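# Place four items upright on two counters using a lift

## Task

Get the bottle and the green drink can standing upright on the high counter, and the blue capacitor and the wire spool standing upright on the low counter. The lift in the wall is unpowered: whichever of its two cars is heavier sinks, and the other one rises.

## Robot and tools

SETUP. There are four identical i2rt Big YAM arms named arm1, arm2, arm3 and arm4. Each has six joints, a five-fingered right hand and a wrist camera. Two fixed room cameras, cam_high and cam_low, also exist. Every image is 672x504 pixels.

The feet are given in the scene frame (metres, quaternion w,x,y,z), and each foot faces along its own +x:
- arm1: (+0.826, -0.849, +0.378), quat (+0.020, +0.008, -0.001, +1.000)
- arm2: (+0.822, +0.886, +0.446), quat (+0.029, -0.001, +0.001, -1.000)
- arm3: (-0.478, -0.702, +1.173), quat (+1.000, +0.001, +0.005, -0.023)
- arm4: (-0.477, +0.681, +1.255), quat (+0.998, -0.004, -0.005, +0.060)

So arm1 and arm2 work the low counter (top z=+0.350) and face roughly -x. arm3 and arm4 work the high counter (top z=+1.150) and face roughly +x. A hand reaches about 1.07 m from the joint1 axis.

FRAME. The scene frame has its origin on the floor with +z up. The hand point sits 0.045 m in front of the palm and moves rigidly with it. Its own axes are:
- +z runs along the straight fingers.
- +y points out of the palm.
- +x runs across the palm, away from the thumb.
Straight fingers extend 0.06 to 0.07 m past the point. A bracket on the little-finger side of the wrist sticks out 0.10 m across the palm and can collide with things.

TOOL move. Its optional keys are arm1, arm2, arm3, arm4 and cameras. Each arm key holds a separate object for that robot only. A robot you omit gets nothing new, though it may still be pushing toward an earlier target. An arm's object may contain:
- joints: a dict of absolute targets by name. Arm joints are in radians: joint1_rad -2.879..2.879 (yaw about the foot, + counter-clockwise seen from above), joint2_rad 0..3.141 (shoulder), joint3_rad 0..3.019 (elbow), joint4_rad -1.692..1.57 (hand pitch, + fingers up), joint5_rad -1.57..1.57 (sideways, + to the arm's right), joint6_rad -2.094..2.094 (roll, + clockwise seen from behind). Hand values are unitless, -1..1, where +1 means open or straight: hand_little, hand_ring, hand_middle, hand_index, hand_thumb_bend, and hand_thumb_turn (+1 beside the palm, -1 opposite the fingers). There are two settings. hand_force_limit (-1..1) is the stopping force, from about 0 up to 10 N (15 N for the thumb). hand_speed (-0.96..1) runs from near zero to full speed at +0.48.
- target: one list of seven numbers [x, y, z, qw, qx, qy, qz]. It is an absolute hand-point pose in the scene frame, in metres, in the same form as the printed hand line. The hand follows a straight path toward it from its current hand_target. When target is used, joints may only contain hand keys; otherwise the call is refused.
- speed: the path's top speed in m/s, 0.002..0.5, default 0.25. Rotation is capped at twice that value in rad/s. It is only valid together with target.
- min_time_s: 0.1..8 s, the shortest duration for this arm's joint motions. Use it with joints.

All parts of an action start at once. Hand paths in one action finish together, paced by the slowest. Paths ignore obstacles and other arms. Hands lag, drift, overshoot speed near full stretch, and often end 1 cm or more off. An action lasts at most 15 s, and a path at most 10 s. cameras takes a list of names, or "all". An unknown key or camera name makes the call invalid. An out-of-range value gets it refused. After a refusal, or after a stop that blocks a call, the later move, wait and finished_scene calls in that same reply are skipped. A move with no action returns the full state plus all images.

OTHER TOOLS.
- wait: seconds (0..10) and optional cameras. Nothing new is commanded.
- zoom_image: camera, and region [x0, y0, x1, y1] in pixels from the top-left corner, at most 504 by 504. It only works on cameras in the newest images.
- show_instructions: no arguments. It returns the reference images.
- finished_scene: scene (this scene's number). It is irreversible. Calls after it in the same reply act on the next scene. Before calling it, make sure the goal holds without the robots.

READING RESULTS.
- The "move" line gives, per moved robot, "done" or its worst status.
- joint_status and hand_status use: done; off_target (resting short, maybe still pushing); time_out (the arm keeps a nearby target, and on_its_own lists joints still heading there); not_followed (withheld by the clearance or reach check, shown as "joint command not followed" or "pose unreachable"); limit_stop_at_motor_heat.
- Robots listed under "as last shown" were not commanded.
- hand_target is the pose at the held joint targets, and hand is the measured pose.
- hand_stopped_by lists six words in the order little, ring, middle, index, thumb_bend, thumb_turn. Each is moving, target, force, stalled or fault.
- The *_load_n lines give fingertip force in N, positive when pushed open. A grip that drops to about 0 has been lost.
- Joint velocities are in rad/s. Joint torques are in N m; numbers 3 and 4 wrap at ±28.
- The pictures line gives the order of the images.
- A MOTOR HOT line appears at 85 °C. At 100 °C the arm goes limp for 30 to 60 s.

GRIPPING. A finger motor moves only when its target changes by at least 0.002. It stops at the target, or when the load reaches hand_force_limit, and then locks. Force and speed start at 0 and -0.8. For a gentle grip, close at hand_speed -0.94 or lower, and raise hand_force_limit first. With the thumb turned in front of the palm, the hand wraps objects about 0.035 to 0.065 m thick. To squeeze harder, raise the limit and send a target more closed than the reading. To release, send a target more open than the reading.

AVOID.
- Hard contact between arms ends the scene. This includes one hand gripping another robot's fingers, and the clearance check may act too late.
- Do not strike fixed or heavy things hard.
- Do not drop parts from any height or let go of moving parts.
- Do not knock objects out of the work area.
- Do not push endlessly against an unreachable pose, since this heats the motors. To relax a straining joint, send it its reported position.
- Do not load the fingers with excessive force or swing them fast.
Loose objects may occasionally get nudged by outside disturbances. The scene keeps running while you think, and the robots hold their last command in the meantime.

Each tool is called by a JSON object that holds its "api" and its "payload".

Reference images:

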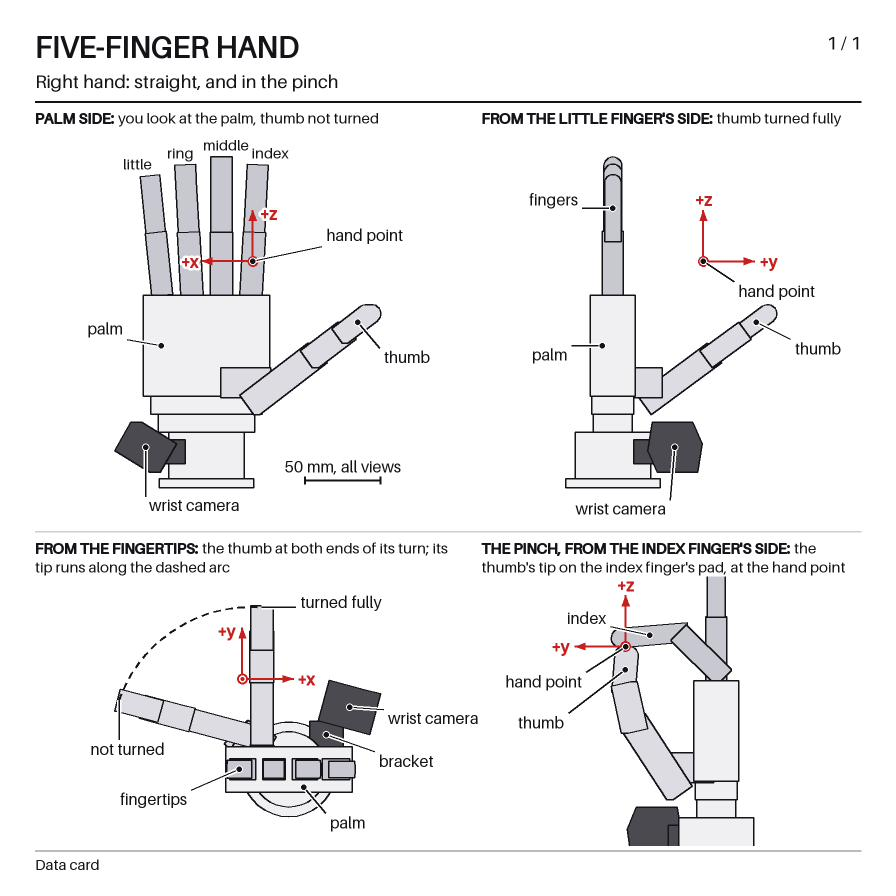

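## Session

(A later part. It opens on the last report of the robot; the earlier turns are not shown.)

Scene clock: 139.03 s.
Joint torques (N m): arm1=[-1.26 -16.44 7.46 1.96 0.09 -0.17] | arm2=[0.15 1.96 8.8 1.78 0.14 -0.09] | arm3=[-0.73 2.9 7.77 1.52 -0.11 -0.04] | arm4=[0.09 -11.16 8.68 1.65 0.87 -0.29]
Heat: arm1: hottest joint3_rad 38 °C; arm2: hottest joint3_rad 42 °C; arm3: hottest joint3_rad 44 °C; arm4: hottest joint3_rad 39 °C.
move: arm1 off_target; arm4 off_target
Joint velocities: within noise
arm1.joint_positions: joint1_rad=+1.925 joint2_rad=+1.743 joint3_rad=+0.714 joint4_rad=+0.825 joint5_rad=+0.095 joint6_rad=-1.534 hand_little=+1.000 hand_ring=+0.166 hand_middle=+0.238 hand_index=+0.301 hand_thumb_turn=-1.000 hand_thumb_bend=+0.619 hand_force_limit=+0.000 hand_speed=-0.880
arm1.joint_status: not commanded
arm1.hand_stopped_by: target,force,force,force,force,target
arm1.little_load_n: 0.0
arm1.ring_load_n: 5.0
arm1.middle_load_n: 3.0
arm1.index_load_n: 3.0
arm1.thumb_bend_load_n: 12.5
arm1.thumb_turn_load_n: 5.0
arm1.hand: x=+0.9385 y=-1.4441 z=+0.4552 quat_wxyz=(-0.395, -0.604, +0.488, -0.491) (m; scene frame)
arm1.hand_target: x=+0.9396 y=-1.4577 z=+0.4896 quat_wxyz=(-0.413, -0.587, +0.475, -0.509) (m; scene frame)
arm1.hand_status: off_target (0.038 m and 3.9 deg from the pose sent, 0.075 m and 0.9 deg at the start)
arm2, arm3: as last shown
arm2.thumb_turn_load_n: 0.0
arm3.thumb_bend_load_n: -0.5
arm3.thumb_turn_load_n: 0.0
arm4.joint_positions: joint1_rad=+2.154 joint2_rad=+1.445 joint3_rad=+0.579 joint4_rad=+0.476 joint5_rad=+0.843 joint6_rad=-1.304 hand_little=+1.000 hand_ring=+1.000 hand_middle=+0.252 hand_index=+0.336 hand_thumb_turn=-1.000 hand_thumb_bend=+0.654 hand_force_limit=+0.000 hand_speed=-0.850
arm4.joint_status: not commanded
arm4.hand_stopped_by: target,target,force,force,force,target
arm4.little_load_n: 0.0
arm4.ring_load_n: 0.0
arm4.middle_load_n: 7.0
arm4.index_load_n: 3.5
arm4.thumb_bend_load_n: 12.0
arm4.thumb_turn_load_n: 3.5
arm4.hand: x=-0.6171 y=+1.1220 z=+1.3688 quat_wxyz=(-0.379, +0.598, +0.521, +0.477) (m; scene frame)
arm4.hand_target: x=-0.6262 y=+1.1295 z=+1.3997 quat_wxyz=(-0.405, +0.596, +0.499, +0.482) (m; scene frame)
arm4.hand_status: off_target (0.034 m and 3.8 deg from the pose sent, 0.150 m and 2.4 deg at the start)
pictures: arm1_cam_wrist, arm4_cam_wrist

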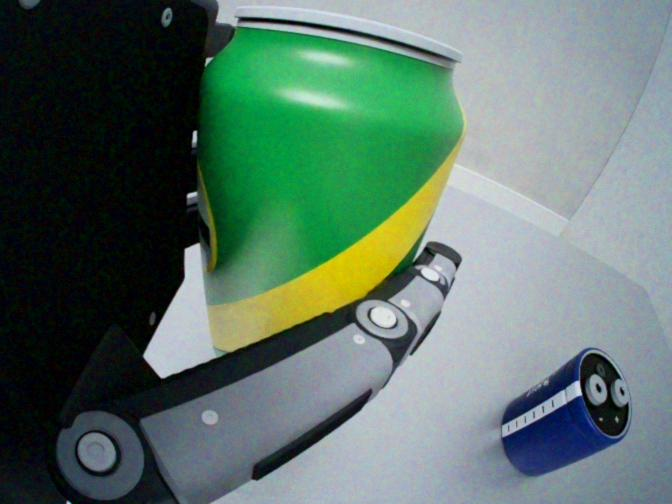

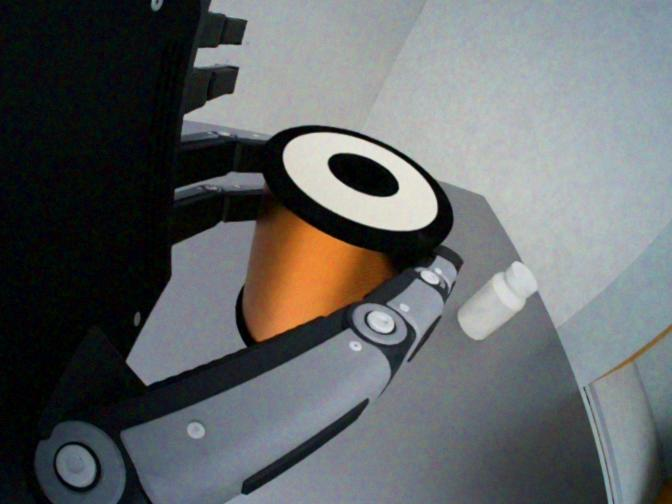

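{"api": "move", "payload": {"arm1": {"target": [0.62, -1.24, 0.62, -0.6061, -0.2888, 0.6973, -0.2510], "speed": 0.25}, "arm4": {"target": [-0.33, 1.02, 1.47, -0.2563, 0.6947, 0.2949, 0.6039], "speed": 0.25}, "cameras": []}}

{"api": "move", "payload": {"arm1": {"target": [0.50, -0.93, 0.62, -0.6551, 0, 0.7553, 0], "speed": 0.25}, "arm4": {"target": [-0.20, 0.925, 1.45, -0.0699, 0.7390, 0.0777, 0.6654], "speed": 0.25}, "cameras": ["arm1_cam_wrist", "arm4_cam_wrist", "cam_high", "cam_low"]}}

Scene clock: 156.53 s.
Joint torques (N m): arm1=[-1.26 -8.53 10.44 1.62 0.26 -0.15] | arm2=[0.15 1.96 8.81 1.77 0.14 -0.09] | arm3=[-0.73 2.84 7.77 1.51 -0.11 -0.04] | arm4=[-1.32 -4.25 9.68 1.77 0.41 -0.79]
Heat: arm1: hottest joint3_rad 40 °C; arm2: hottest joint3_rad 42 °C; arm3: hottest joint3_rad 44 °C; arm4: hottest joint3_rad 43 °C.
move: arm1 off_target; arm4 off_target
Joint velocities: within noise
arm1.joint_positions: joint1_rad=+1.503 joint2_rad=+1.074 joint3_rad=+0.522 joint4_rad=+0.300 joint5_rad=+0.658 joint6_rad=-1.431 hand_little=+1.000 hand_ring=+0.166 hand_middle=+0.238 hand_index=+0.301 hand_thumb_turn=-1.000 hand_thumb_bend=+0.619 hand_force_limit=+0.000 hand_speed=-0.880
arm1.joint_status: not commanded
arm1.hand_stopped_by: target,force,force,force,force,target
arm1.little_load_n: 0.0
arm1.ring_load_n: 5.0
arm1.middle_load_n: 3.0
arm1.index_load_n: 3.0
arm1.thumb_bend_load_n: 12.0
arm1.thumb_turn_load_n: 5.5
arm1.hand: x=+0.6232 y=-1.2336 z=+0.5905 quat_wxyz=(-0.592, -0.305, +0.707, -0.236) (m; scene frame)
arm1.hand_target: x=+0.6200 y=-1.2397 z=+0.6204 quat_wxyz=(-0.606, -0.287, +0.698, -0.253) (m; scene frame)
arm1.hand_status: off_target (0.030 m and 3.2 deg from the pose sent, 0.413 m and 57.3 deg at the start)
arm2, arm3: as last shown
arm2.thumb_turn_load_n: 0.5
arm3.thumb_bend_load_n: 0.0
arm4.joint_positions: joint1_rad=+1.557 joint2_rad=+0.910 joint3_rad=+0.383 joint4_rad=+0.253 joint5_rad=+0.849 joint6_rad=-1.335 hand_little=+1.000 hand_ring=+1.000 hand_middle=+0.252 hand_index=+0.335 hand_thumb_turn=-1.000 hand_thumb_bend=+0.653 hand_force_limit=+0.000 hand_speed=-0.850
arm4.joint_status: not commanded
arm4.hand_stopped_by: target,target,force,force,force,target
arm4.little_load_n: 0.0
arm4.ring_load_n: 0.0
arm4.middle_load_n: 7.0
arm4.index_load_n: 0.0
arm4.thumb_bend_load_n: 9.5
arm4.thumb_turn_load_n: 7.5
arm4.hand: x=-0.3340 y=+1.0187 z=+1.4468 quat_wxyz=(-0.257, +0.708, +0.295, +0.589) (m; scene frame)
arm4.hand_target: x=-0.3301 y=+1.0202 z=+1.4696 quat_wxyz=(-0.256, +0.695, +0.295, +0.603) (m; scene frame)
arm4.hand_status: off_target (0.024 m and 2.3 deg from the pose sent, 0.321 m and 34.8 deg at the start)
pictures: none
No camera images: "cameras" was empty.

Scene clock: 158.93 s.
Joint torques (N m): arm1=[-1.14 -2.49 9.33 1.94 0.12 -0.36] | arm2=[0.15 1.9 8.81 1.78 0.15 -0.09] | arm3=[-0.73 2.84 7.79 1.52 -0.11 -0.04] | arm4=[-1.26 -2.96 10.22 2.91 0.72 -0.4]
Heat: arm1: hottest joint3_rad 40 °C; arm2: hottest joint3_rad 42 °C; arm3: hottest joint3_rad 44 °C; arm4: hottest joint3_rad 43 °C.
move: arm1 off_target; arm4 off_target
Joint velocities: within noise
arm1.joint_positions: joint1_rad=+0.832 joint2_rad=+0.649 joint3_rad=+0.371 joint4_rad=+0.026 joint5_rad=+0.770 joint6_rad=-1.382 hand_little=+1.000 hand_ring=+0.166 hand_middle=+0.238 hand_index=+0.301 hand_thumb_turn=-1.000 hand_thumb_bend=+0.619 hand_force_limit=+0.000 hand_speed=-0.880
arm1.joint_status: not commanded
arm1.hand_stopped_by: target,force,force,force,force,target
arm1.little_load_n: 0.0
arm1.ring_load_n: 5.0
arm1.middle_load_n: 3.0
arm1.index_load_n: 3.0
arm1.thumb_bend_load_n: 12.0
arm1.thumb_turn_load_n: 5.5
arm1.hand: x=+0.5024 y=-0.9327 z=+0.6077 quat_wxyz=(-0.647, +0.002, +0.763, -0.005) (m; scene frame)
arm1.hand_target: x=+0.4999 y=-0.9303 z=+0.6200 quat_wxyz=(-0.655, +0.001, +0.756, -0.001) (m; scene frame)
arm1.hand_status: off_target (0.013 m and 1.4 deg from the pose sent, 0.329 m and 45.4 deg at the start)
arm2.joint_positions: joint1_rad=+0.884 joint2_rad=+0.588 joint3_rad=+1.331 joint4_rad=-1.541 joint5_rad=-0.003 joint6_rad=-1.197 hand_little=+1.000 hand_ring=+1.000 hand_middle=+1.000 hand_index=+1.000 hand_thumb_turn=-1.000 hand_thumb_bend=+1.000 hand_force_limit=+0.000 hand_speed=-0.800
arm2.joint_status: not commanded
arm2.hand_stopped_by: target,target,target,target,target,target
arm2.little_load_n: 0.0
arm2.ring_load_n: 0.0
arm2.middle_load_n: 0.0
arm2.index_load_n: 0.0
arm2.thumb_bend_load_n: 0.0
arm2.thumb_turn_load_n: 0.0
arm2.hand: x=+0.6830 y=+0.7683 z=+0.8745 quat_wxyz=(+0.298, +0.260, -0.889, +0.231) (m; scene frame)
arm2.hand_target: x=+0.6833 y=+0.7687 z=+0.8823 quat_wxyz=(+0.305, +0.259, -0.885, +0.236) (m; scene frame)
arm2.hand_status: not commanded
arm3.joint_positions: joint1_rad=+1.172 joint2_rad=+0.623 joint3_rad=+1.454 joint4_rad=-1.542 joint5_rad=-0.004 joint6_rad=-1.197 hand_little=+1.000 hand_ring=+1.000 hand_middle=+1.000 hand_index=+1.000 hand_thumb_turn=-1.000 hand_thumb_bend=+1.000 hand_force_limit=+0.000 hand_speed=-0.800
arm3.joint_status: not commanded
arm3.hand_stopped_by: target,target,target,target,target,target
arm3.little_load_n: 0.0
arm3.ring_load_n: 0.5
arm3.middle_load_n: 0.0
arm3.index_load_n: 0.0
arm3.thumb_bend_load_n: 0.0
arm3.thumb_turn_load_n: 0.5
arm3.hand: x=-0.3546 y=-0.5587 z=+1.6469 quat_wxyz=(-0.288, +0.847, +0.332, +0.300) (m; scene frame)
arm3.hand_target: x=-0.3549 y=-0.5594 z=+1.6557 quat_wxyz=(-0.295, +0.842, +0.330, +0.308) (m; scene frame)
arm3.hand_status: not commanded
arm4.joint_positions: joint1_rad=+1.156 joint2_rad=+1.063 joint3_rad=+0.376 joint4_rad=+0.376 joint5_rad=+1.036 joint6_rad=-1.335 hand_little=+1.000 hand_ring=+1.000 hand_middle=+0.252 hand_index=+0.335 hand_thumb_turn=-1.000 hand_thumb_bend=+0.653 hand_force_limit=+0.000 hand_speed=-0.850
arm4.joint_status: not commanded
arm4.hand_stopped_by: target,target,force,force,force,target
arm4.little_load_n: 0.0
arm4.ring_load_n: 0.0
arm4.middle_load_n: 6.5
arm4.index_load_n: 0.0
arm4.thumb_bend_load_n: 8.0
arm4.thumb_turn_load_n: 7.0
arm4.hand: x=-0.2063 y=+0.9146 z=+1.4273 quat_wxyz=(-0.057, +0.751, +0.098, +0.651) (m; scene frame)
arm4.hand_target: x=-0.2003 y=+0.9243 z=+1.4500 quat_wxyz=(-0.070, +0.740, +0.077, +0.665) (m; scene frame)
arm4.hand_status: off_target (0.026 m and 3.5 deg from the pose sent, 0.163 m and 34.3 deg at the start)
pictures: arm1_cam_wrist, arm4_cam_wrist, cam_high, cam_low

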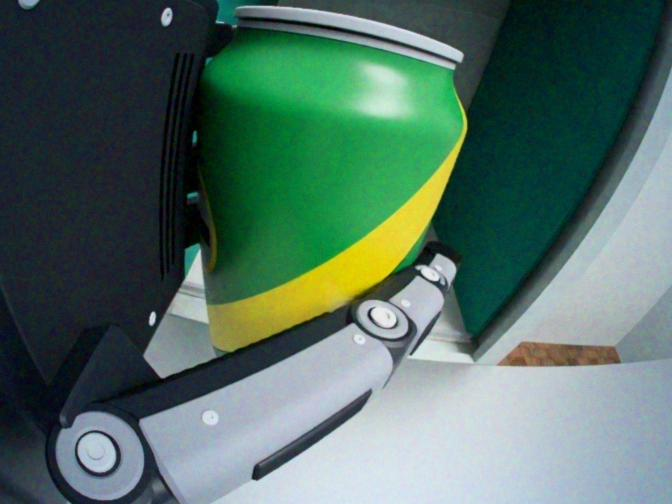

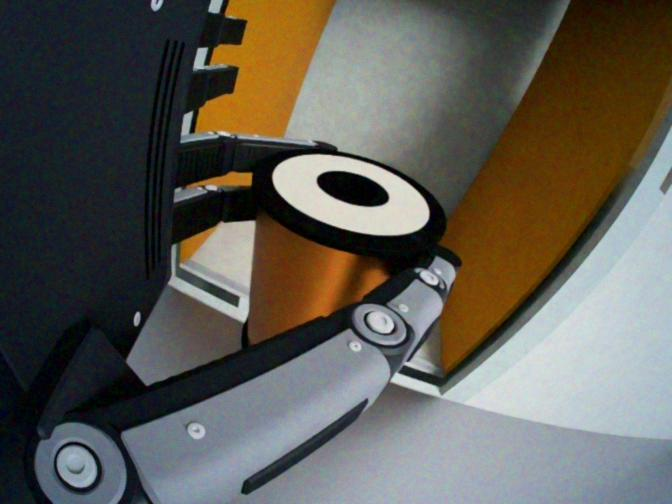

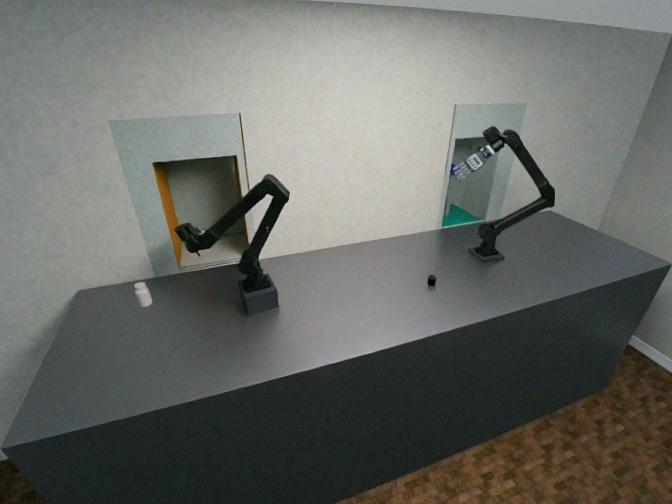

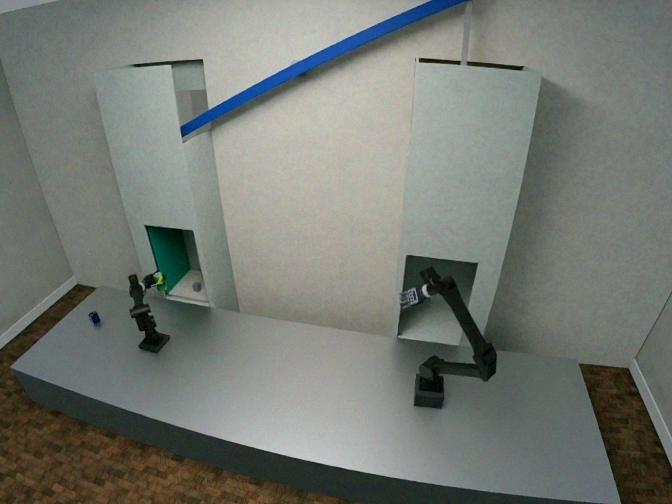

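{"api": "move", "payload": {"cameras": ["cam_low","arm1_cam_wrist","arm4_cam_wrist"]}}

Scene clock: 179.03 s.
Joint torques (N m): arm1=[-1.55 -2.49 9.33 1.94 0.13 -0.37] | arm2=[0.15 1.96 8.8 1.77 0.14 -0.09] | arm3=[-0.73 2.9 7.77 1.52 -0.11 -0.04] | arm4=[-1.32 -3.14 10.26 2.92 0.72 -0.42]
Heat: arm1: hottest joint3_rad 41 °C; arm2: hottest joint3_rad 42 °C; arm3: hottest joint3_rad 44 °C; arm4: hottest joint3_rad 46 °C.
Joint velocities: within noise
arm1.joint_positions: joint1_rad=+0.832 joint2_rad=+0.649 joint3_rad=+0.371 joint4_rad=+0.026 joint5_rad=+0.770 joint6_rad=-1.382 hand_little=+1.000 hand_ring=+0.166 hand_middle=+0.238 hand_index=+0.301 hand_thumb_turn=-1.000 hand_thumb_bend=+0.619 hand_force_limit=+0.000 hand_speed=-0.880
arm1.joint_status: not commanded
arm1.hand_stopped_by: target,force,force,force,force,target
arm1.little_load_n: 0.0
arm1.ring_load_n: 4.5
arm1.middle_load_n: 3.0
arm1.index_load_n: 2.5
arm1.thumb_bend_load_n: 12.5
arm1.thumb_turn_load_n: 5.5
arm1.hand: x=+0.5024 y=-0.9327 z=+0.6077 quat_wxyz=(-0.647, +0.002, +0.763, -0.005) (m; scene frame)
arm1.hand_target: x=+0.4999 y=-0.9303 z=+0.6200 quat_wxyz=(-0.655, +0.001, +0.756, -0.001) (m; scene frame)
arm1.hand_status: off_target (0.013 m and 1.4 deg from the pose sent, 0.329 m and 45.4 deg at the start)
arm2.joint_positions: joint1_rad=+0.884 joint2_rad=+0.588 joint3_rad=+1.331 joint4_rad=-1.541 joint5_rad=-0.003 joint6_rad=-1.197 hand_little=+1.000 hand_ring=+1.000 hand_middle=+1.000 hand_index=+1.000 hand_thumb_turn=-1.000 hand_thumb_bend=+1.000 hand_force_limit=+0.000 hand_speed=-0.800
arm2.joint_status: not commanded
arm2.hand_stopped_by: target,target,target,target,target,target
arm2.little_load_n: 0.0
arm2.ring_load_n: 0.0
arm2.middle_load_n: 0.0
arm2.index_load_n: 0.0
arm2.thumb_bend_load_n: 0.0
arm2.thumb_turn_load_n: 0.0
arm2.hand: x=+0.6830 y=+0.7683 z=+0.8745 quat_wxyz=(+0.298, +0.260, -0.889, +0.231) (m; scene frame)
arm2.hand_target: x=+0.6833 y=+0.7687 z=+0.8823 quat_wxyz=(+0.305, +0.259, -0.885, +0.236) (m; scene frame)
arm2.hand_status: not commanded
arm3.joint_positions: joint1_rad=+1.172 joint2_rad=+0.623 joint3_rad=+1.454 joint4_rad=-1.542 joint5_rad=-0.004 joint6_rad=-1.197 hand_little=+1.000 hand_ring=+1.000 hand_middle=+1.000 hand_index=+1.000 hand_thumb_turn=-1.000 hand_thumb_bend=+1.000 hand_force_limit=+0.000 hand_speed=-0.800
arm3.joint_status: not commanded
arm3.hand_stopped_by: target,target,target,target,target,target
arm3.little_load_n: 0.0
arm3.ring_load_n: 0.0
arm3.middle_load_n: 0.0
arm3.index_load_n: 0.0
arm3.thumb_bend_load_n: 0.0
arm3.thumb_turn_load_n: 0.0
arm3.hand: x=-0.3546 y=-0.5587 z=+1.6469 quat_wxyz=(-0.288, +0.847, +0.332, +0.300) (m; scene frame)
arm3.hand_target: x=-0.3549 y=-0.5594 z=+1.6557 quat_wxyz=(-0.295, +0.842, +0.330, +0.308) (m; scene frame)
arm3.hand_status: not commanded
arm4.joint_positions: joint1_rad=+1.156 joint2_rad=+1.063 joint3_rad=+0.376 joint4_rad=+0.376 joint5_rad=+1.036 joint6_rad=-1.335 hand_little=+1.000 hand_ring=+1.000 hand_middle=+0.252 hand_index=+0.335 hand_thumb_turn=-1.000 hand_thumb_bend=+0.653 hand_force_limit=+0.000 hand_speed=-0.850
arm4.joint_status: not commanded
arm4.hand_stopped_by: target,target,force,force,force,target
arm4.little_load_n: 0.0
arm4.ring_load_n: 0.0
arm4.middle_load_n: 6.5
arm4.index_load_n: 0.0
arm4.thumb_bend_load_n: 8.0
arm4.thumb_turn_load_n: 7.5
arm4.hand: x=-0.2063 y=+0.9146 z=+1.4273 quat_wxyz=(-0.057, +0.751, +0.098, +0.651) (m; scene frame)
arm4.hand_target: x=-0.2003 y=+0.9243 z=+1.4500 quat_wxyz=(-0.070, +0.740, +0.077, +0.665) (m; scene frame)
arm4.hand_status: off_target (0.026 m and 3.5 deg from the pose sent, 0.163 m and 34.3 deg at the start)
pictures: arm1_cam_wrist, arm4_cam_wrist, cam_low

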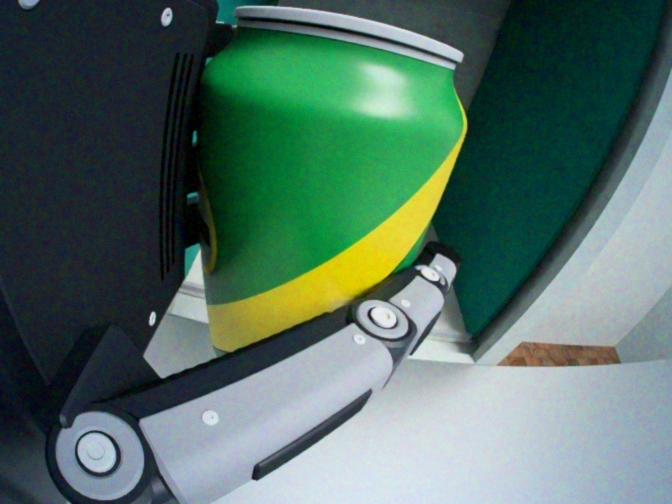

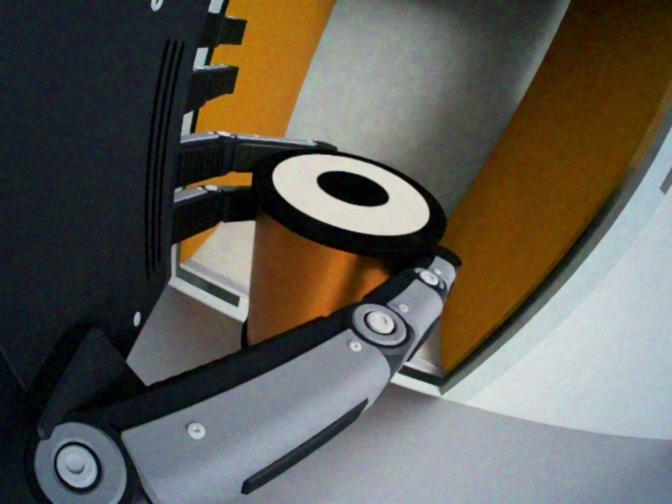

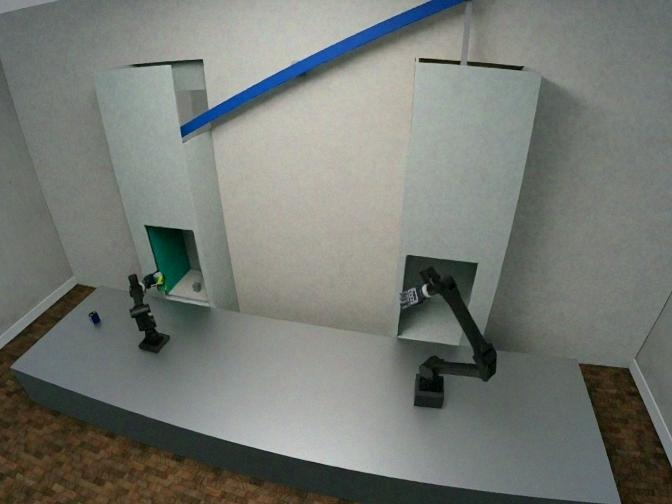

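{"api": "zoom_image", "payload": {"camera": "cam_low", "region": [110, 210, 250, 330]}}

{"api": "move", "payload": {"arm4": {"target": [-0.10, 0.925, 1.35, -0.0672, 0.7618, 0.0801, 0.6393], "speed": 0.12}, "cameras": ["arm4_cam_wrist"]}}

Scaled by 3.600 from the camera's 672x504 image, which has a finer 960x720 frame.

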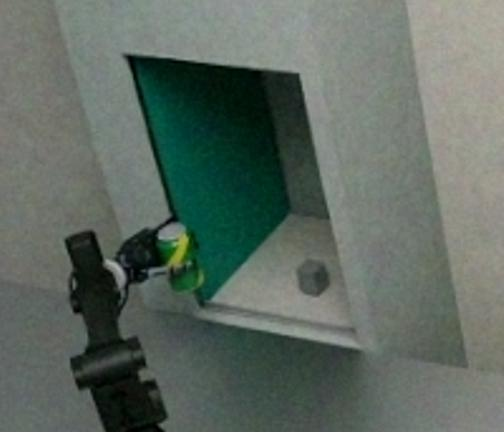

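Scene clock: 187.97 s.
Joint torques (N m): arm1=[-1.49 -2.43 9.32 1.94 0.12 -0.37] | arm2=[0.15 1.9 8.81 1.77 0.14 -0.09] | arm3=[-0.73 2.9 7.77 1.51 -0.11 -0.04] | arm4=[-1.38 -6.65 9.06 3.44 0.49 -0.76]
Heat: arm1: hottest joint3_rad 42 °C; arm2: hottest joint3_rad 42 °C; arm3: hottest joint3_rad 44 °C; arm4: hottest joint3_rad 47 °C.
move: arm4 off_target
Joint velocities: within noise
arm1, arm2, arm3: as last shown
arm1.thumb_bend_load_n: 12.0
arm1.thumb_turn_load_n: 5.0
arm2.middle_load_n: -0.5
arm4.joint_positions: joint1_rad=+0.850 joint2_rad=+1.506 joint3_rad=+0.376 joint4_rad=+0.769 joint5_rad=+0.732 joint6_rad=-1.335 hand_little=+1.000 hand_ring=+1.000 hand_middle=+0.252 hand_index=+0.335 hand_thumb_turn=-1.000 hand_thumb_bend=+0.653 hand_force_limit=+0.000 hand_speed=-0.850
arm4.joint_status: not commanded
arm4.hand_stopped_by: target,target,force,force,force,target
arm4.little_load_n: 0.0
arm4.ring_load_n: 0.0
arm4.middle_load_n: 6.5
arm4.index_load_n: 0.0
arm4.thumb_bend_load_n: 8.0
arm4.thumb_turn_load_n: 7.5
arm4.hand: x=-0.1214 y=+0.9037 z=+1.3184 quat_wxyz=(-0.055, +0.787, +0.088, +0.608) (m; scene frame)
arm4.hand_target: x=-0.1024 y=+0.9234 z=+1.3503 quat_wxyz=(-0.067, +0.763, +0.079, +0.638) (m; scene frame)
arm4.hand_status: off_target (0.044 m and 4.8 deg from the pose sent, 0.132 m and 3.0 deg at the start)
pictures: arm4_cam_wrist

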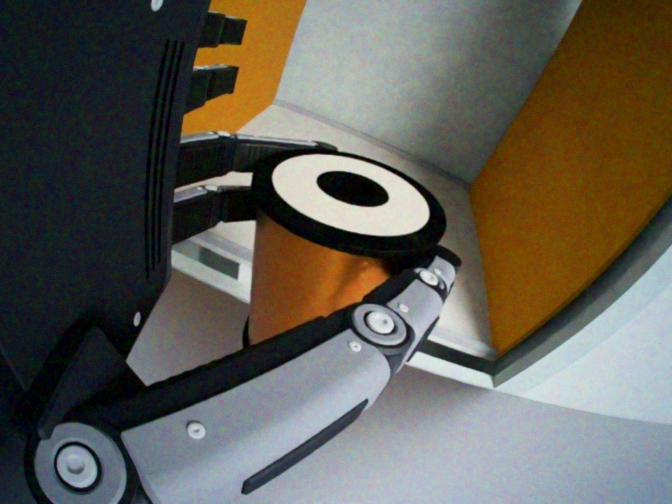

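{"api": "move", "payload": {"arm4": {"target": [0.17, 0.955, 1.305, -0.0686, 0.7506, 0.0789, 0.6525], "speed": 0.12}, "cameras": ["arm4_cam_wrist", "cam_high"]}}

Scene clock: 195.17 s.
Joint torques (N m): arm1=[-1.44 -2.43 9.33 1.92 0.13 -0.37] | arm2=[0.21 1.9 8.8 1.78 0.14 -0.1] | arm3=[-0.73 2.9 7.77 1.52 -0.11 -0.04] | arm4=[-1.67 -16.38 10.43 2.32 0.26 -0.76]
Heat: arm1: hottest joint3_rad 42 °C; arm2: hottest joint3_rad 43 °C; arm3: hottest joint3_rad 44 °C; arm4: hottest joint3_rad 48 °C.
move: arm4 off_target
Joint velocities: within noise
arm1, arm2, arm3: as last shown
arm1.ring_load_n: 5.0
arm1.index_load_n: 3.0
arm1.thumb_bend_load_n: 12.5
arm2.middle_load_n: 0.0
arm3.thumb_turn_load_n: 0.5
arm4.joint_positions: joint1_rad=+0.464 joint2_rad=+2.054 joint3_rad=+0.978 joint4_rad=+0.821 joint5_rad=+0.363 joint6_rad=-1.448 hand_little=+1.000 hand_ring=+1.000 hand_middle=+0.252 hand_index=+0.335 hand_thumb_turn=-1.000 hand_thumb_bend=+0.653 hand_force_limit=+0.000 hand_speed=-0.850
arm4.joint_status: not commanded
arm4.hand_stopped_by: target,target,force,force,force,target
arm4.little_load_n: -0.5
arm4.ring_load_n: 0.0
arm4.middle_load_n: 6.5
arm4.index_load_n: 0.0
arm4.thumb_bend_load_n: 8.5
arm4.thumb_turn_load_n: 7.0
arm4.hand: x=+0.1388 y=+0.9422 z=+1.2622 quat_wxyz=(-0.071, +0.780, +0.073, +0.618) (m; scene frame)
arm4.hand_target: x=+0.1664 y=+0.9534 z=+1.3060 quat_wxyz=(-0.069, +0.751, +0.077, +0.652) (m; scene frame)
arm4.hand_status: off_target (0.054 m and 5.2 deg from the pose sent, 0.296 m and 6.8 deg at the start)
pictures: arm4_cam_wrist, cam_high

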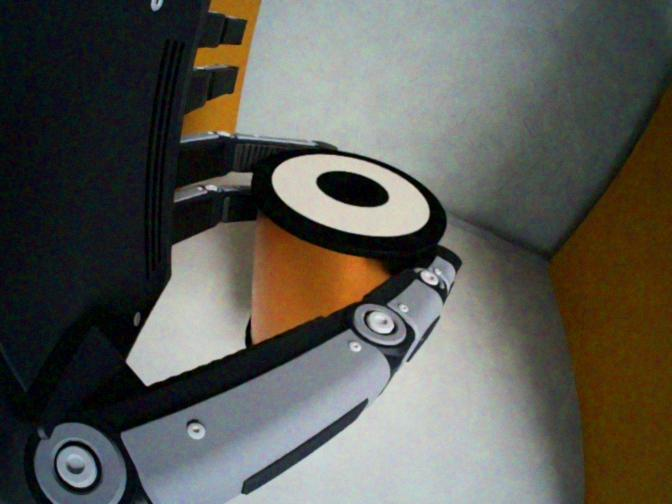

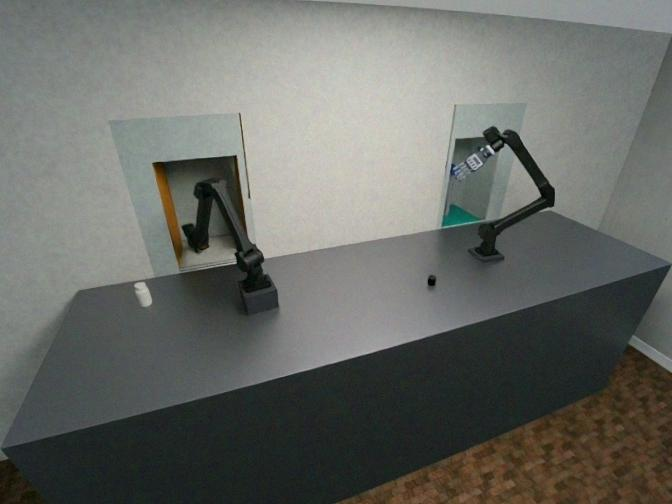

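{"api": "move", "payload": {"arm4": {"target": [0.18, 0.955, 1.262, -0.0686, 0.7506, 0.0789, 0.6525], "speed": 0.06}, "cameras": ["arm4_cam_wrist"]}}

Scene clock: 199.57 s.
Joint torques (N m): arm1=[-1.49 -2.49 9.33 1.94 0.13 -0.36] | arm2=[0.15 1.9 8.8 1.78 0.14 -0.09] | arm3=[-0.73 2.84 7.77 1.51 -0.11 -0.05] | arm4=[-1.79 -16.09 9.42 3.74 0.14 -0.59]
Heat: arm1: hottest joint3_rad 42 °C; arm2: hottest joint3_rad 43 °C; arm3: hottest joint3_rad 44 °C; arm4: hottest joint3_rad 49 °C.
move: arm4 off_target
Joint velocities: within noise
arm1, arm2, arm3: as last shown
arm1.ring_load_n: 4.5
arm1.thumb_turn_load_n: 5.5
arm3.thumb_turn_load_n: 0.0
arm4.joint_positions: joint1_rad=+0.457 joint2_rad=+2.154 joint3_rad=+1.024 joint4_rad=+0.862 joint5_rad=+0.355 joint6_rad=-1.465 hand_little=+1.000 hand_ring=+1.000 hand_middle=+0.252 hand_index=+0.335 hand_thumb_turn=-1.000 hand_thumb_bend=+0.653 hand_force_limit=+0.000 hand_speed=-0.850
arm4.joint_status: not commanded
arm4.hand_stopped_by: target,target,force,force,force,target
arm4.little_load_n: 0.5
arm4.ring_load_n: 0.0
arm4.middle_load_n: 5.5
arm4.index_load_n: 0.0
arm4.thumb_bend_load_n: 9.0
arm4.thumb_turn_load_n: 4.0
arm4.hand: x=+0.1492 y=+0.9436 z=+1.2254 quat_wxyz=(-0.064, +0.783, +0.081, +0.614) (m; scene frame)
arm4.hand_target: x=+0.1767 y=+0.9536 z=+1.2633 quat_wxyz=(-0.068, +0.751, +0.079, +0.652) (m; scene frame)
arm4.hand_status: off_target (0.049 m and 5.8 deg from the pose sent, 0.043 m and 5.2 deg at the start)
pictures: arm4_cam_wrist

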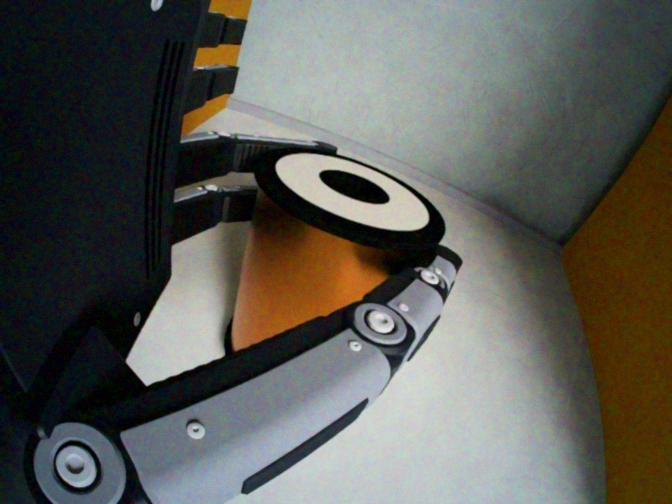

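{"api": "move", "payload": {"arm4": {"target": [0.18, 0.955, 1.248, -0.0686, 0.7506, 0.0789, 0.6525], "speed": 0.04}, "cameras": ["arm4_cam_wrist"]}}

Scene clock: 206.97 s.
Joint torques (N m): arm1=[-1.49 -2.49 9.32 1.94 0.13 -0.37] | arm2=[0.21 1.9 8.8 1.78 0.14 -0.1] | arm3=[-0.73 2.9 7.77 1.52 -0.11 -0.04] | arm4=[-1.55 -16.03 8.81 3.52 0.16 -0.51]
Heat: arm1: hottest joint3_rad 43 °C; arm2: hottest joint3_rad 43 °C; arm3: hottest joint3_rad 44 °C; arm4: hottest joint3_rad 49 °C.
move: arm4 off_target
Joint velocities: within noise
arm1, arm2, arm3: as last shown
arm1.thumb_turn_load_n: 5.0
arm4.joint_positions: joint1_rad=+0.457 joint2_rad=+2.186 joint3_rad=+1.039 joint4_rad=+0.896 joint5_rad=+0.355 joint6_rad=-1.478 hand_little=+1.000 hand_ring=+1.000 hand_middle=+0.252 hand_index=+0.335 hand_thumb_turn=-1.000 hand_thumb_bend=+0.653 hand_force_limit=+0.000 hand_speed=-0.850
arm4.joint_status: not commanded
arm4.hand_stopped_by: target,target,force,force,force,target
arm4.little_load_n: 0.0
arm4.ring_load_n: 0.0
arm4.middle_load_n: 5.5
arm4.index_load_n: 0.0
arm4.thumb_bend_load_n: 9.0
arm4.thumb_turn_load_n: 3.5
arm4.hand: x=+0.1535 y=+0.9458 z=+1.2188 quat_wxyz=(-0.064, +0.778, +0.083, +0.620) (m; scene frame)
arm4.hand_target: x=+0.1775 y=+0.9538 z=+1.2487 quat_wxyz=(-0.068, +0.751, +0.079, +0.652) (m; scene frame)
arm4.hand_status: off_target (0.041 m and 4.9 deg from the pose sent, 0.040 m and 5.8 deg at the start)
pictures: arm4_cam_wrist

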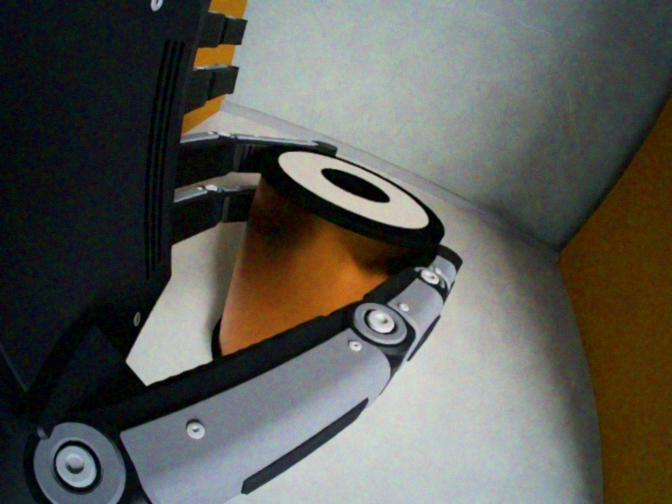

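{"api": "move", "payload": {"arm4": {"target": [0.163, 0.952, 1.250, -0.0686, 0.7506, 0.0789, 0.6525], "speed": 0.04}, "cameras": ["arm4_cam_wrist"]}}

Scene clock: 222.53 s.
Joint torques (N m): arm1=[-1.44 -2.49 9.32 1.94 0.13 -0.37] | arm2=[0.15 1.96 8.81 1.77 0.14 -0.09] | arm3=[-0.73 2.9 7.79 1.52 -0.11 -0.04] | arm4=[-0.62 -17.14 5.34 3.56 0.24 -0.47]
Heat: arm1: hottest joint3_rad 44 °C; arm2: hottest joint3_rad 43 °C; arm3: hottest joint3_rad 45 °C; arm4: hottest joint3_rad 50 °C.
move: arm4 off_target
Joint velocities: within noise
arm1, arm2, arm3: as last shown
arm2.ring_load_n: -0.5
arm4.joint_positions: joint1_rad=+0.457 joint2_rad=+2.186 joint3_rad=+1.039 joint4_rad=+0.918 joint5_rad=+0.363 joint6_rad=-1.478 hand_little=+1.000 hand_ring=+1.000 hand_middle=+0.252 hand_index=+0.335 hand_thumb_turn=-1.000 hand_thumb_bend=+0.653 hand_force_limit=+0.000 hand_speed=-0.850
arm4.joint_status: not commanded
arm4.hand_stopped_by: target,target,force,force,force,target
arm4.little_load_n: 0.0
arm4.ring_load_n: 0.0
arm4.middle_load_n: 5.5
arm4.index_load_n: 0.0
arm4.thumb_bend_load_n: 9.5
arm4.thumb_turn_load_n: 2.5
arm4.hand: x=+0.1550 y=+0.9453 z=+1.2238 quat_wxyz=(-0.065, +0.772, +0.078, +0.628) (m; scene frame)
arm4.hand_target: x=+0.1627 y=+0.9518 z=+1.2501 quat_wxyz=(-0.068, +0.751, +0.079, +0.652) (m; scene frame)
arm4.hand_status: off_target (0.028 m and 3.7 deg from the pose sent, 0.033 m and 4.9 deg at the start)
pictures: arm4_cam_wrist

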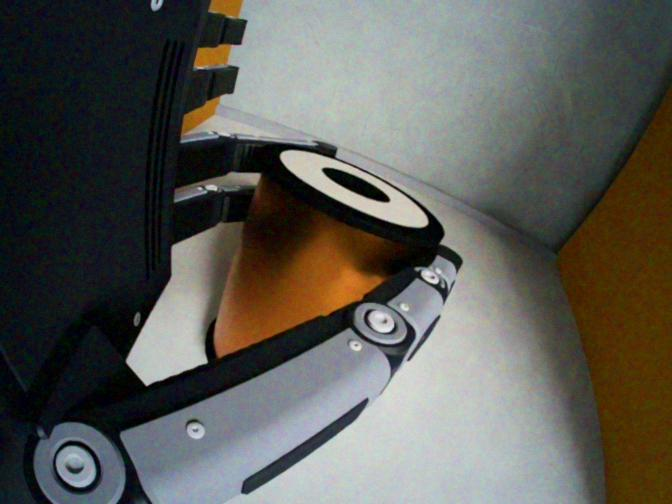

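{"api": "move", "payload": {"arm4": {"target": [0.135, 0.948, 1.258, -0.0686, 0.7506, 0.0789, 0.6525], "speed": 0.05}, "cameras": ["arm4_cam_wrist"]}}

Scene clock: 228.03 s.
Joint torques (N m): arm1=[-1.49 -2.43 9.33 1.94 0.12 -0.37] | arm2=[0.21 1.96 8.81 1.77 0.14 -0.09] | arm3=[-0.73 2.9 7.77 1.52 -0.11 -0.04] | arm4=[-0.21 -18.67 4.23 3.29 0.32 -0.43]
Heat: arm1: hottest joint3_rad 44 °C; arm2: hottest joint3_rad 43 °C; arm3: hottest joint3_rad 45 °C; arm4: hottest joint3_rad 49 °C.
move: arm4 off_target
Joint velocities: within noise
arm1, arm2, arm3: as last shown
arm1.middle_load_n: 2.5
arm2.ring_load_n: 0.0
arm2.thumb_turn_load_n: 0.5
arm3.thumb_turn_load_n: 0.5
arm4.joint_positions: joint1_rad=+0.473 joint2_rad=+2.159 joint3_rad=+0.966 joint4_rad=+0.957 joint5_rad=+0.384 joint6_rad=-1.478 hand_little=+1.000 hand_ring=+1.000 hand_middle=+0.252 hand_index=+0.335 hand_thumb_turn=-1.000 hand_thumb_bend=+0.653 hand_force_limit=+0.000 hand_speed=-0.850
arm4.joint_status: not commanded
arm4.hand_stopped_by: target,target,force,force,force,target
arm4.little_load_n: 0.0
arm4.ring_load_n: 0.0
arm4.middle_load_n: 7.0
arm4.index_load_n: 0.0
arm4.thumb_bend_load_n: 7.5
arm4.thumb_turn_load_n: 8.0
arm4.hand: x=+0.1302 y=+0.9375 z=+1.2228 quat_wxyz=(-0.060, +0.773, +0.078, +0.627) (m; scene frame)
arm4.hand_target: x=+0.1349 y=+0.9477 z=+1.2571 quat_wxyz=(-0.068, +0.751, +0.079, +0.652) (m; scene frame)
arm4.hand_status: off_target (0.037 m and 4.0 deg from the pose sent, 0.040 m and 3.7 deg at the start)
pictures: arm4_cam_wrist

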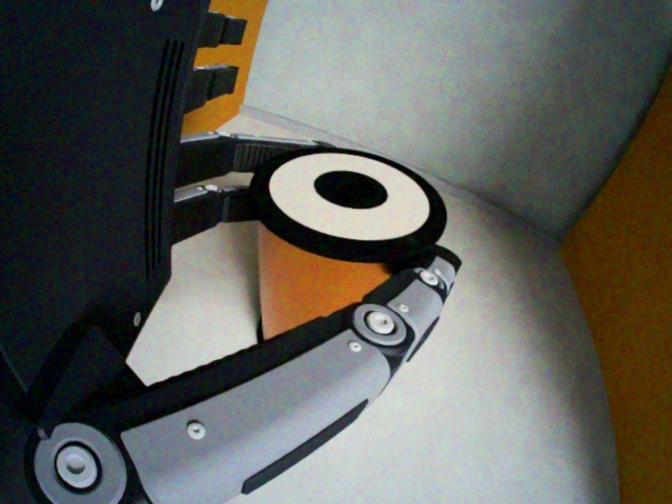

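{"api": "move", "payload": {"arm4": {"target": [0.143, 0.949, 1.240, -0.0686, 0.7506, 0.0789, 0.6525], "speed": 0.04}, "cameras": ["arm4_cam_wrist"]}}

Scene clock: 233.03 s.
Joint torques (N m): arm1=[-1.49 -2.49 9.33 1.95 0.13 -0.37] | arm2=[0.21 1.96 8.8 1.78 0.14 -0.09] | arm3=[-0.73 2.84 7.77 1.52 -0.11 -0.04] | arm4=[-0.62 -14.92 6.43 3.4 0.14 -0.45]
Heat: arm1: hottest joint3_rad 44 °C; arm2: hottest joint3_rad 43 °C; arm3: hottest joint3_rad 45 °C; arm4: hottest joint3_rad 48 °C.
move: arm4 off_target
Joint velocities: within noise
arm1, arm2, arm3: as last shown
arm1.middle_load_n: 3.0
arm1.index_load_n: 2.5
arm1.thumb_bend_load_n: 12.0
arm4.joint_positions: joint1_rad=+0.473 joint2_rad=+2.166 joint3_rad=+0.966 joint4_rad=+0.977 joint5_rad=+0.383 joint6_rad=-1.478 hand_little=+1.000 hand_ring=+1.000 hand_middle=+0.252 hand_index=+0.335 hand_thumb_turn=-1.000 hand_thumb_bend=+0.653 hand_force_limit=+0.000 hand_speed=-0.850
arm4.joint_status: not commanded
arm4.hand_stopped_by: target,target,force,force,force,target
arm4.little_load_n: 0.0
arm4.ring_load_n: 0.0
arm4.middle_load_n: 6.5
arm4.index_load_n: 0.0
arm4.thumb_bend_load_n: 8.0
arm4.thumb_turn_load_n: 7.5
arm4.hand: x=+0.1308 y=+0.9382 z=+1.2228 quat_wxyz=(-0.063, +0.769, +0.077, +0.631) (m; scene frame)
arm4.hand_target: x=+0.1422 y=+0.9487 z=+1.2404 quat_wxyz=(-0.069, +0.751, +0.079, +0.652) (m; scene frame)
arm4.hand_status: off_target (0.024 m and 3.3 deg from the pose sent, 0.024 m and 4.0 deg at the start)
pictures: arm4_cam_wrist

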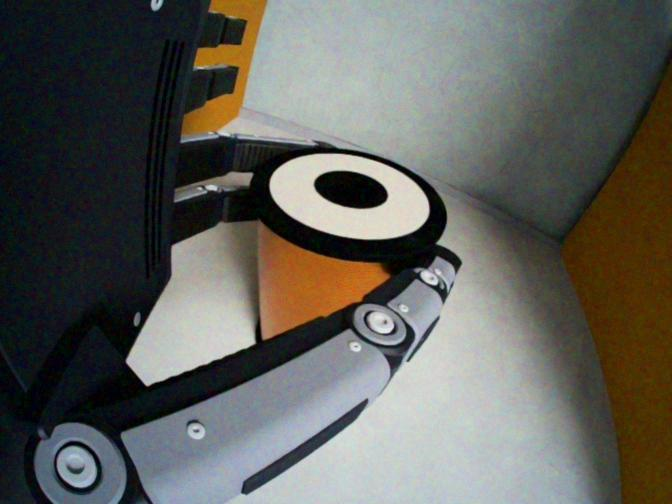

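{"api": "move", "payload": {"arm4": {"target": [0.146, 0.950, 1.224, -0.0686, 0.7506, 0.0789, 0.6525], "speed": 0.04}, "cameras": ["arm4_cam_wrist"]}}

Scene clock: 237.70 s.
Joint torques (N m): arm1=[-1.49 -2.49 9.32 1.92 0.13 -0.37] | arm2=[0.21 1.9 8.81 1.77 0.14 -0.09] | arm3=[-0.73 2.84 7.77 1.51 -0.11 -0.04] | arm4=[-0.85 -15.27 6.67 3.03 0.16 -0.44]
Heat: arm1: hottest joint3_rad 44 °C; arm2: hottest joint3_rad 43 °C; arm3: hottest joint3_rad 45 °C; arm4: hottest joint3_rad 48 °C.
move: arm4 off_target
Joint velocities: within noise
arm1.joint_positions: joint1_rad=+0.832 joint2_rad=+0.649 joint3_rad=+0.371 joint4_rad=+0.026 joint5_rad=+0.770 joint6_rad=-1.382 hand_little=+1.000 hand_ring=+0.166 hand_middle=+0.238 hand_index=+0.301 hand_thumb_turn=-1.000 hand_thumb_bend=+0.619 hand_force_limit=+0.000 hand_speed=-0.880
arm1.joint_status: not commanded
arm1.hand_stopped_by: target,force,force,force,force,target
arm1.little_load_n: 0.0
arm1.ring_load_n: 5.0
arm1.middle_load_n: 3.0
arm1.index_load_n: 3.0
arm1.thumb_bend_load_n: 12.5
arm1.thumb_turn_load_n: 5.0
arm1.hand: x=+0.5024 y=-0.9327 z=+0.6077 quat_wxyz=(-0.647, +0.002, +0.763, -0.005) (m; scene frame)
arm1.hand_target: x=+0.4999 y=-0.9303 z=+0.6200 quat_wxyz=(-0.655, +0.001, +0.756, -0.001) (m; scene frame)
arm1.hand_status: not commanded
arm2.joint_positions: joint1_rad=+0.884 joint2_rad=+0.588 joint3_rad=+1.331 joint4_rad=-1.541 joint5_rad=-0.003 joint6_rad=-1.197 hand_little=+1.000 hand_ring=+1.000 hand_middle=+1.000 hand_index=+1.000 hand_thumb_turn=-1.000 hand_thumb_bend=+1.000 hand_force_limit=+0.000 hand_speed=-0.800
arm2.joint_status: not commanded
arm2.hand_stopped_by: target,target,target,target,target,target
arm2.little_load_n: 0.0
arm2.ring_load_n: 0.0
arm2.middle_load_n: 0.0
arm2.index_load_n: 0.0
arm2.thumb_bend_load_n: 0.0
arm2.thumb_turn_load_n: 0.5
arm2.hand: x=+0.6830 y=+0.7683 z=+0.8745 quat_wxyz=(+0.298, +0.260, -0.889, +0.231) (m; scene frame)
arm2.hand_target: x=+0.6833 y=+0.7687 z=+0.8823 quat_wxyz=(+0.305, +0.259, -0.885, +0.236) (m; scene frame)
arm2.hand_status: not commanded
arm3.joint_positions: joint1_rad=+1.172 joint2_rad=+0.623 joint3_rad=+1.454 joint4_rad=-1.542 joint5_rad=-0.004 joint6_rad=-1.197 hand_little=+1.000 hand_ring=+1.000 hand_middle=+1.000 hand_index=+1.000 hand_thumb_turn=-1.000 hand_thumb_bend=+1.000 hand_force_limit=+0.000 hand_speed=-0.800
arm3.joint_status: not commanded
arm3.hand_stopped_by: target,target,target,target,target,target
arm3.little_load_n: 0.0
arm3.ring_load_n: 0.0
arm3.middle_load_n: 0.0
arm3.index_load_n: 0.0
arm3.thumb_bend_load_n: 0.0
arm3.thumb_turn_load_n: 0.0
arm3.hand: x=-0.3546 y=-0.5587 z=+1.6469 quat_wxyz=(-0.288, +0.847, +0.332, +0.300) (m; scene frame)
arm3.hand_target: x=-0.3549 y=-0.5594 z=+1.6557 quat_wxyz=(-0.295, +0.842, +0.330, +0.308) (m; scene frame)
arm3.hand_status: not commanded
arm4.joint_positions: joint1_rad=+0.472 joint2_rad=+2.209 joint3_rad=+0.979 joint4_rad=+1.013 joint5_rad=+0.381 joint6_rad=-1.478 hand_little=+1.000 hand_ring=+1.000 hand_middle=+0.252 hand_index=+0.335 hand_thumb_turn=-1.000 hand_thumb_bend=+0.653 hand_force_limit=+0.000 hand_speed=-0.850
arm4.joint_status: not commanded
arm4.hand_stopped_by: target,target,force,force,force,target
arm4.little_load_n: 0.0
arm4.ring_load_n: 0.0
arm4.middle_load_n: 5.5
arm4.index_load_n: 0.0
arm4.thumb_bend_load_n: 6.5
arm4.thumb_turn_load_n: 7.5
arm4.hand: x=+0.1322 y=+0.9390 z=+1.2082 quat_wxyz=(-0.065, +0.768, +0.076, +0.633) (m; scene frame)
arm4.hand_target: x=+0.1452 y=+0.9496 z=+1.2246 quat_wxyz=(-0.068, +0.751, +0.078, +0.653) (m; scene frame)
arm4.hand_status: off_target (0.024 m and 3.1 deg from the pose sent, 0.019 m and 3.3 deg at the start)
pictures: arm4_cam_wrist

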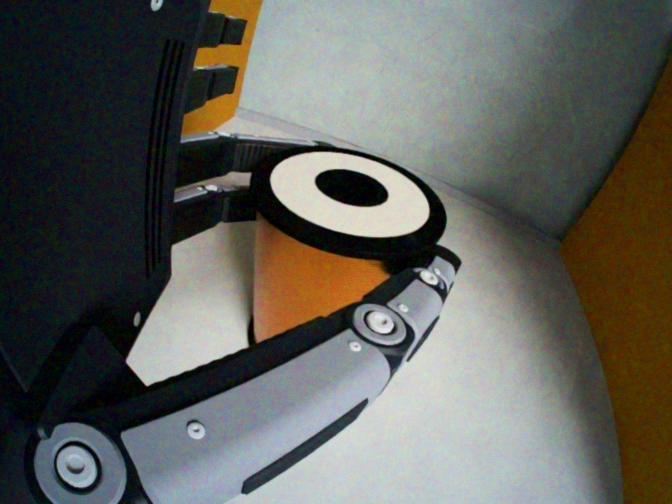

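{"api": "move", "payload": {"arm4": {"target": [0.144, 0.950, 1.212, -0.0686, 0.7506, 0.0789, 0.6525], "speed": 0.04}, "cameras": ["arm4_cam_wrist"]}}

Scene clock: 241.07 s.
Joint torques (N m): arm1=[-1.49 -2.55 9.33 1.92 0.13 -0.37] | arm2=[0.15 1.96 8.81 1.77 0.14 -0.09] | arm3=[-0.73 2.84 7.77 1.52 -0.11 -0.04] | arm4=[-0.32 -14.97 6.48 3.18 0.24 -0.43]
Heat: arm1: hottest joint3_rad 44 °C; arm2: hottest joint3_rad 43 °C; arm3: hottest joint3_rad 45 °C; arm4: hottest joint3_rad 47 °C.
move: arm4 off_target
Joint velocities: within noise
arm1, arm2, arm3: as last shown
arm1.ring_load_n: 4.5
arm1.index_load_n: 2.5
arm1.thumb_bend_load_n: 12.0
arm2.ring_load_n: 0.5
arm2.thumb_turn_load_n: 0.0
arm3.thumb_turn_load_n: 0.5
arm4.joint_positions: joint1_rad=+0.472 joint2_rad=+2.238 joint3_rad=+0.984 joint4_rad=+1.036 joint5_rad=+0.381 joint6_rad=-1.478 hand_little=+1.000 hand_ring=+1.000 hand_middle=+0.252 hand_index=+0.335 hand_thumb_turn=-1.000 hand_thumb_bend=+0.652 hand_force_limit=+0.000 hand_speed=-0.850
arm4.joint_status: not commanded
arm4.hand_stopped_by: target,target,force,force,force,target
arm4.little_load_n: 0.5
arm4.ring_load_n: 0.0
arm4.middle_load_n: 3.0
arm4.index_load_n: 0.0
arm4.thumb_bend_load_n: 1.0
arm4.thumb_turn_load_n: 6.5
arm4.hand: x=+0.1313 y=+0.9381 z=+1.1969 quat_wxyz=(-0.064, +0.768, +0.077, +0.632) (m; scene frame)
arm4.hand_target: x=+0.1431 y=+0.9494 z=+1.2122 quat_wxyz=(-0.068, +0.751, +0.079, +0.652) (m; scene frame)
arm4.hand_status: off_target (0.023 m and 3.1 deg from the pose sent, 0.017 m and 3.1 deg at the start)
pictures: arm4_cam_wrist

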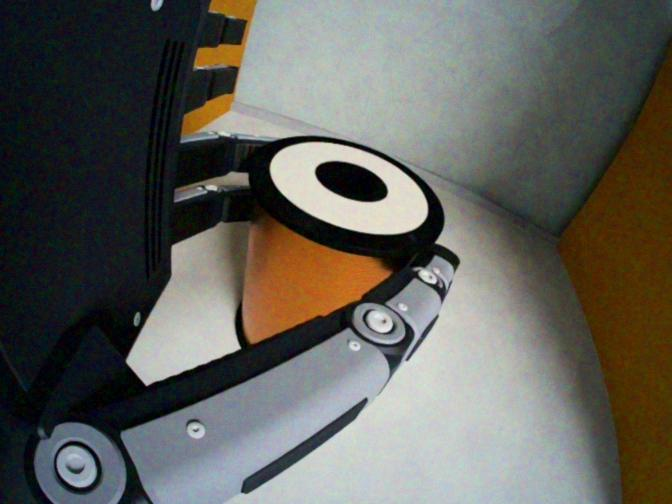

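{"api": "move", "payload": {"arm4": {"joints": {"hand_index": 1, "hand_middle": 1, "hand_thumb_bend": 1, "hand_speed": -0.8}}, "cameras": ["arm4_cam_wrist"]}}

Scene clock: 244.80 s.
Joint torques (N m): arm1=[-1.49 -2.49 9.33 1.94 0.13 -0.37] | arm2=[0.21 1.9 8.81 1.77 0.14 -0.09] | arm3=[-0.73 2.9 7.77 1.52 -0.11 -0.04] | arm4=[-0.44 -15.09 6.06 2.88 0.22 -0.36]
Heat: arm1: hottest joint3_rad 44 °C; arm2: hottest joint3_rad 43 °C; arm3: hottest joint3_rad 45 °C; arm4: hottest joint3_rad 47 °C.
move: arm4 done
Joint velocities: within noise
arm1, arm2, arm3: as last shown
arm1.ring_load_n: 5.0
arm1.thumb_turn_load_n: 5.5
arm2.ring_load_n: 0.0
arm3.middle_load_n: 0.5
arm4.joint_positions: joint1_rad=+0.474 joint2_rad=+2.238 joint3_rad=+0.988 joint4_rad=+1.043 joint5_rad=+0.381 joint6_rad=-1.485 hand_little=+1.000 hand_ring=+1.000 hand_middle=+1.000 hand_index=+1.000 hand_thumb_turn=-1.000 hand_thumb_bend=+1.000 hand_force_limit=+0.000 hand_speed=-0.800
arm4.joint_status: all done
arm4.hand_stopped_by: target,target,target,target,target,target
arm4.little_load_n: -0.5
arm4.ring_load_n: 0.0
arm4.middle_load_n: 0.0
arm4.index_load_n: 0.0
arm4.thumb_bend_load_n: 0.0
arm4.thumb_turn_load_n: 0.0
arm4.hand: x=+0.1331 y=+0.9403 z=+1.2003 quat_wxyz=(-0.065, +0.764, +0.078, +0.637) (m; scene frame)
arm4.hand_target: x=+0.1431 y=+0.9497 z=+1.2124 quat_wxyz=(-0.068, +0.751, +0.079, +0.652) (m; scene frame)
arm4.hand_status: not commanded
pictures: arm4_cam_wrist

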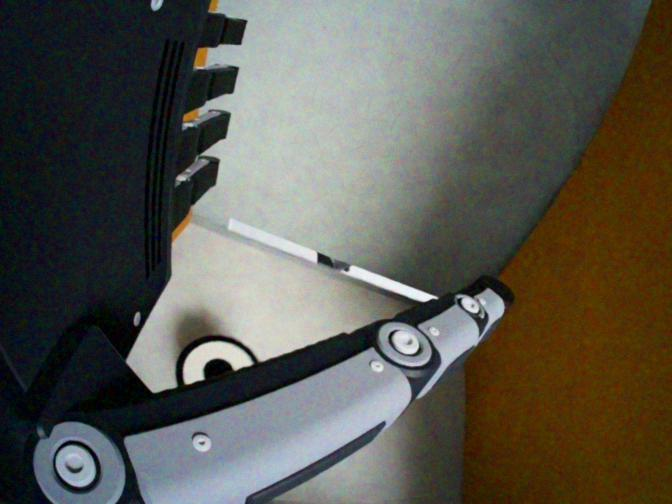

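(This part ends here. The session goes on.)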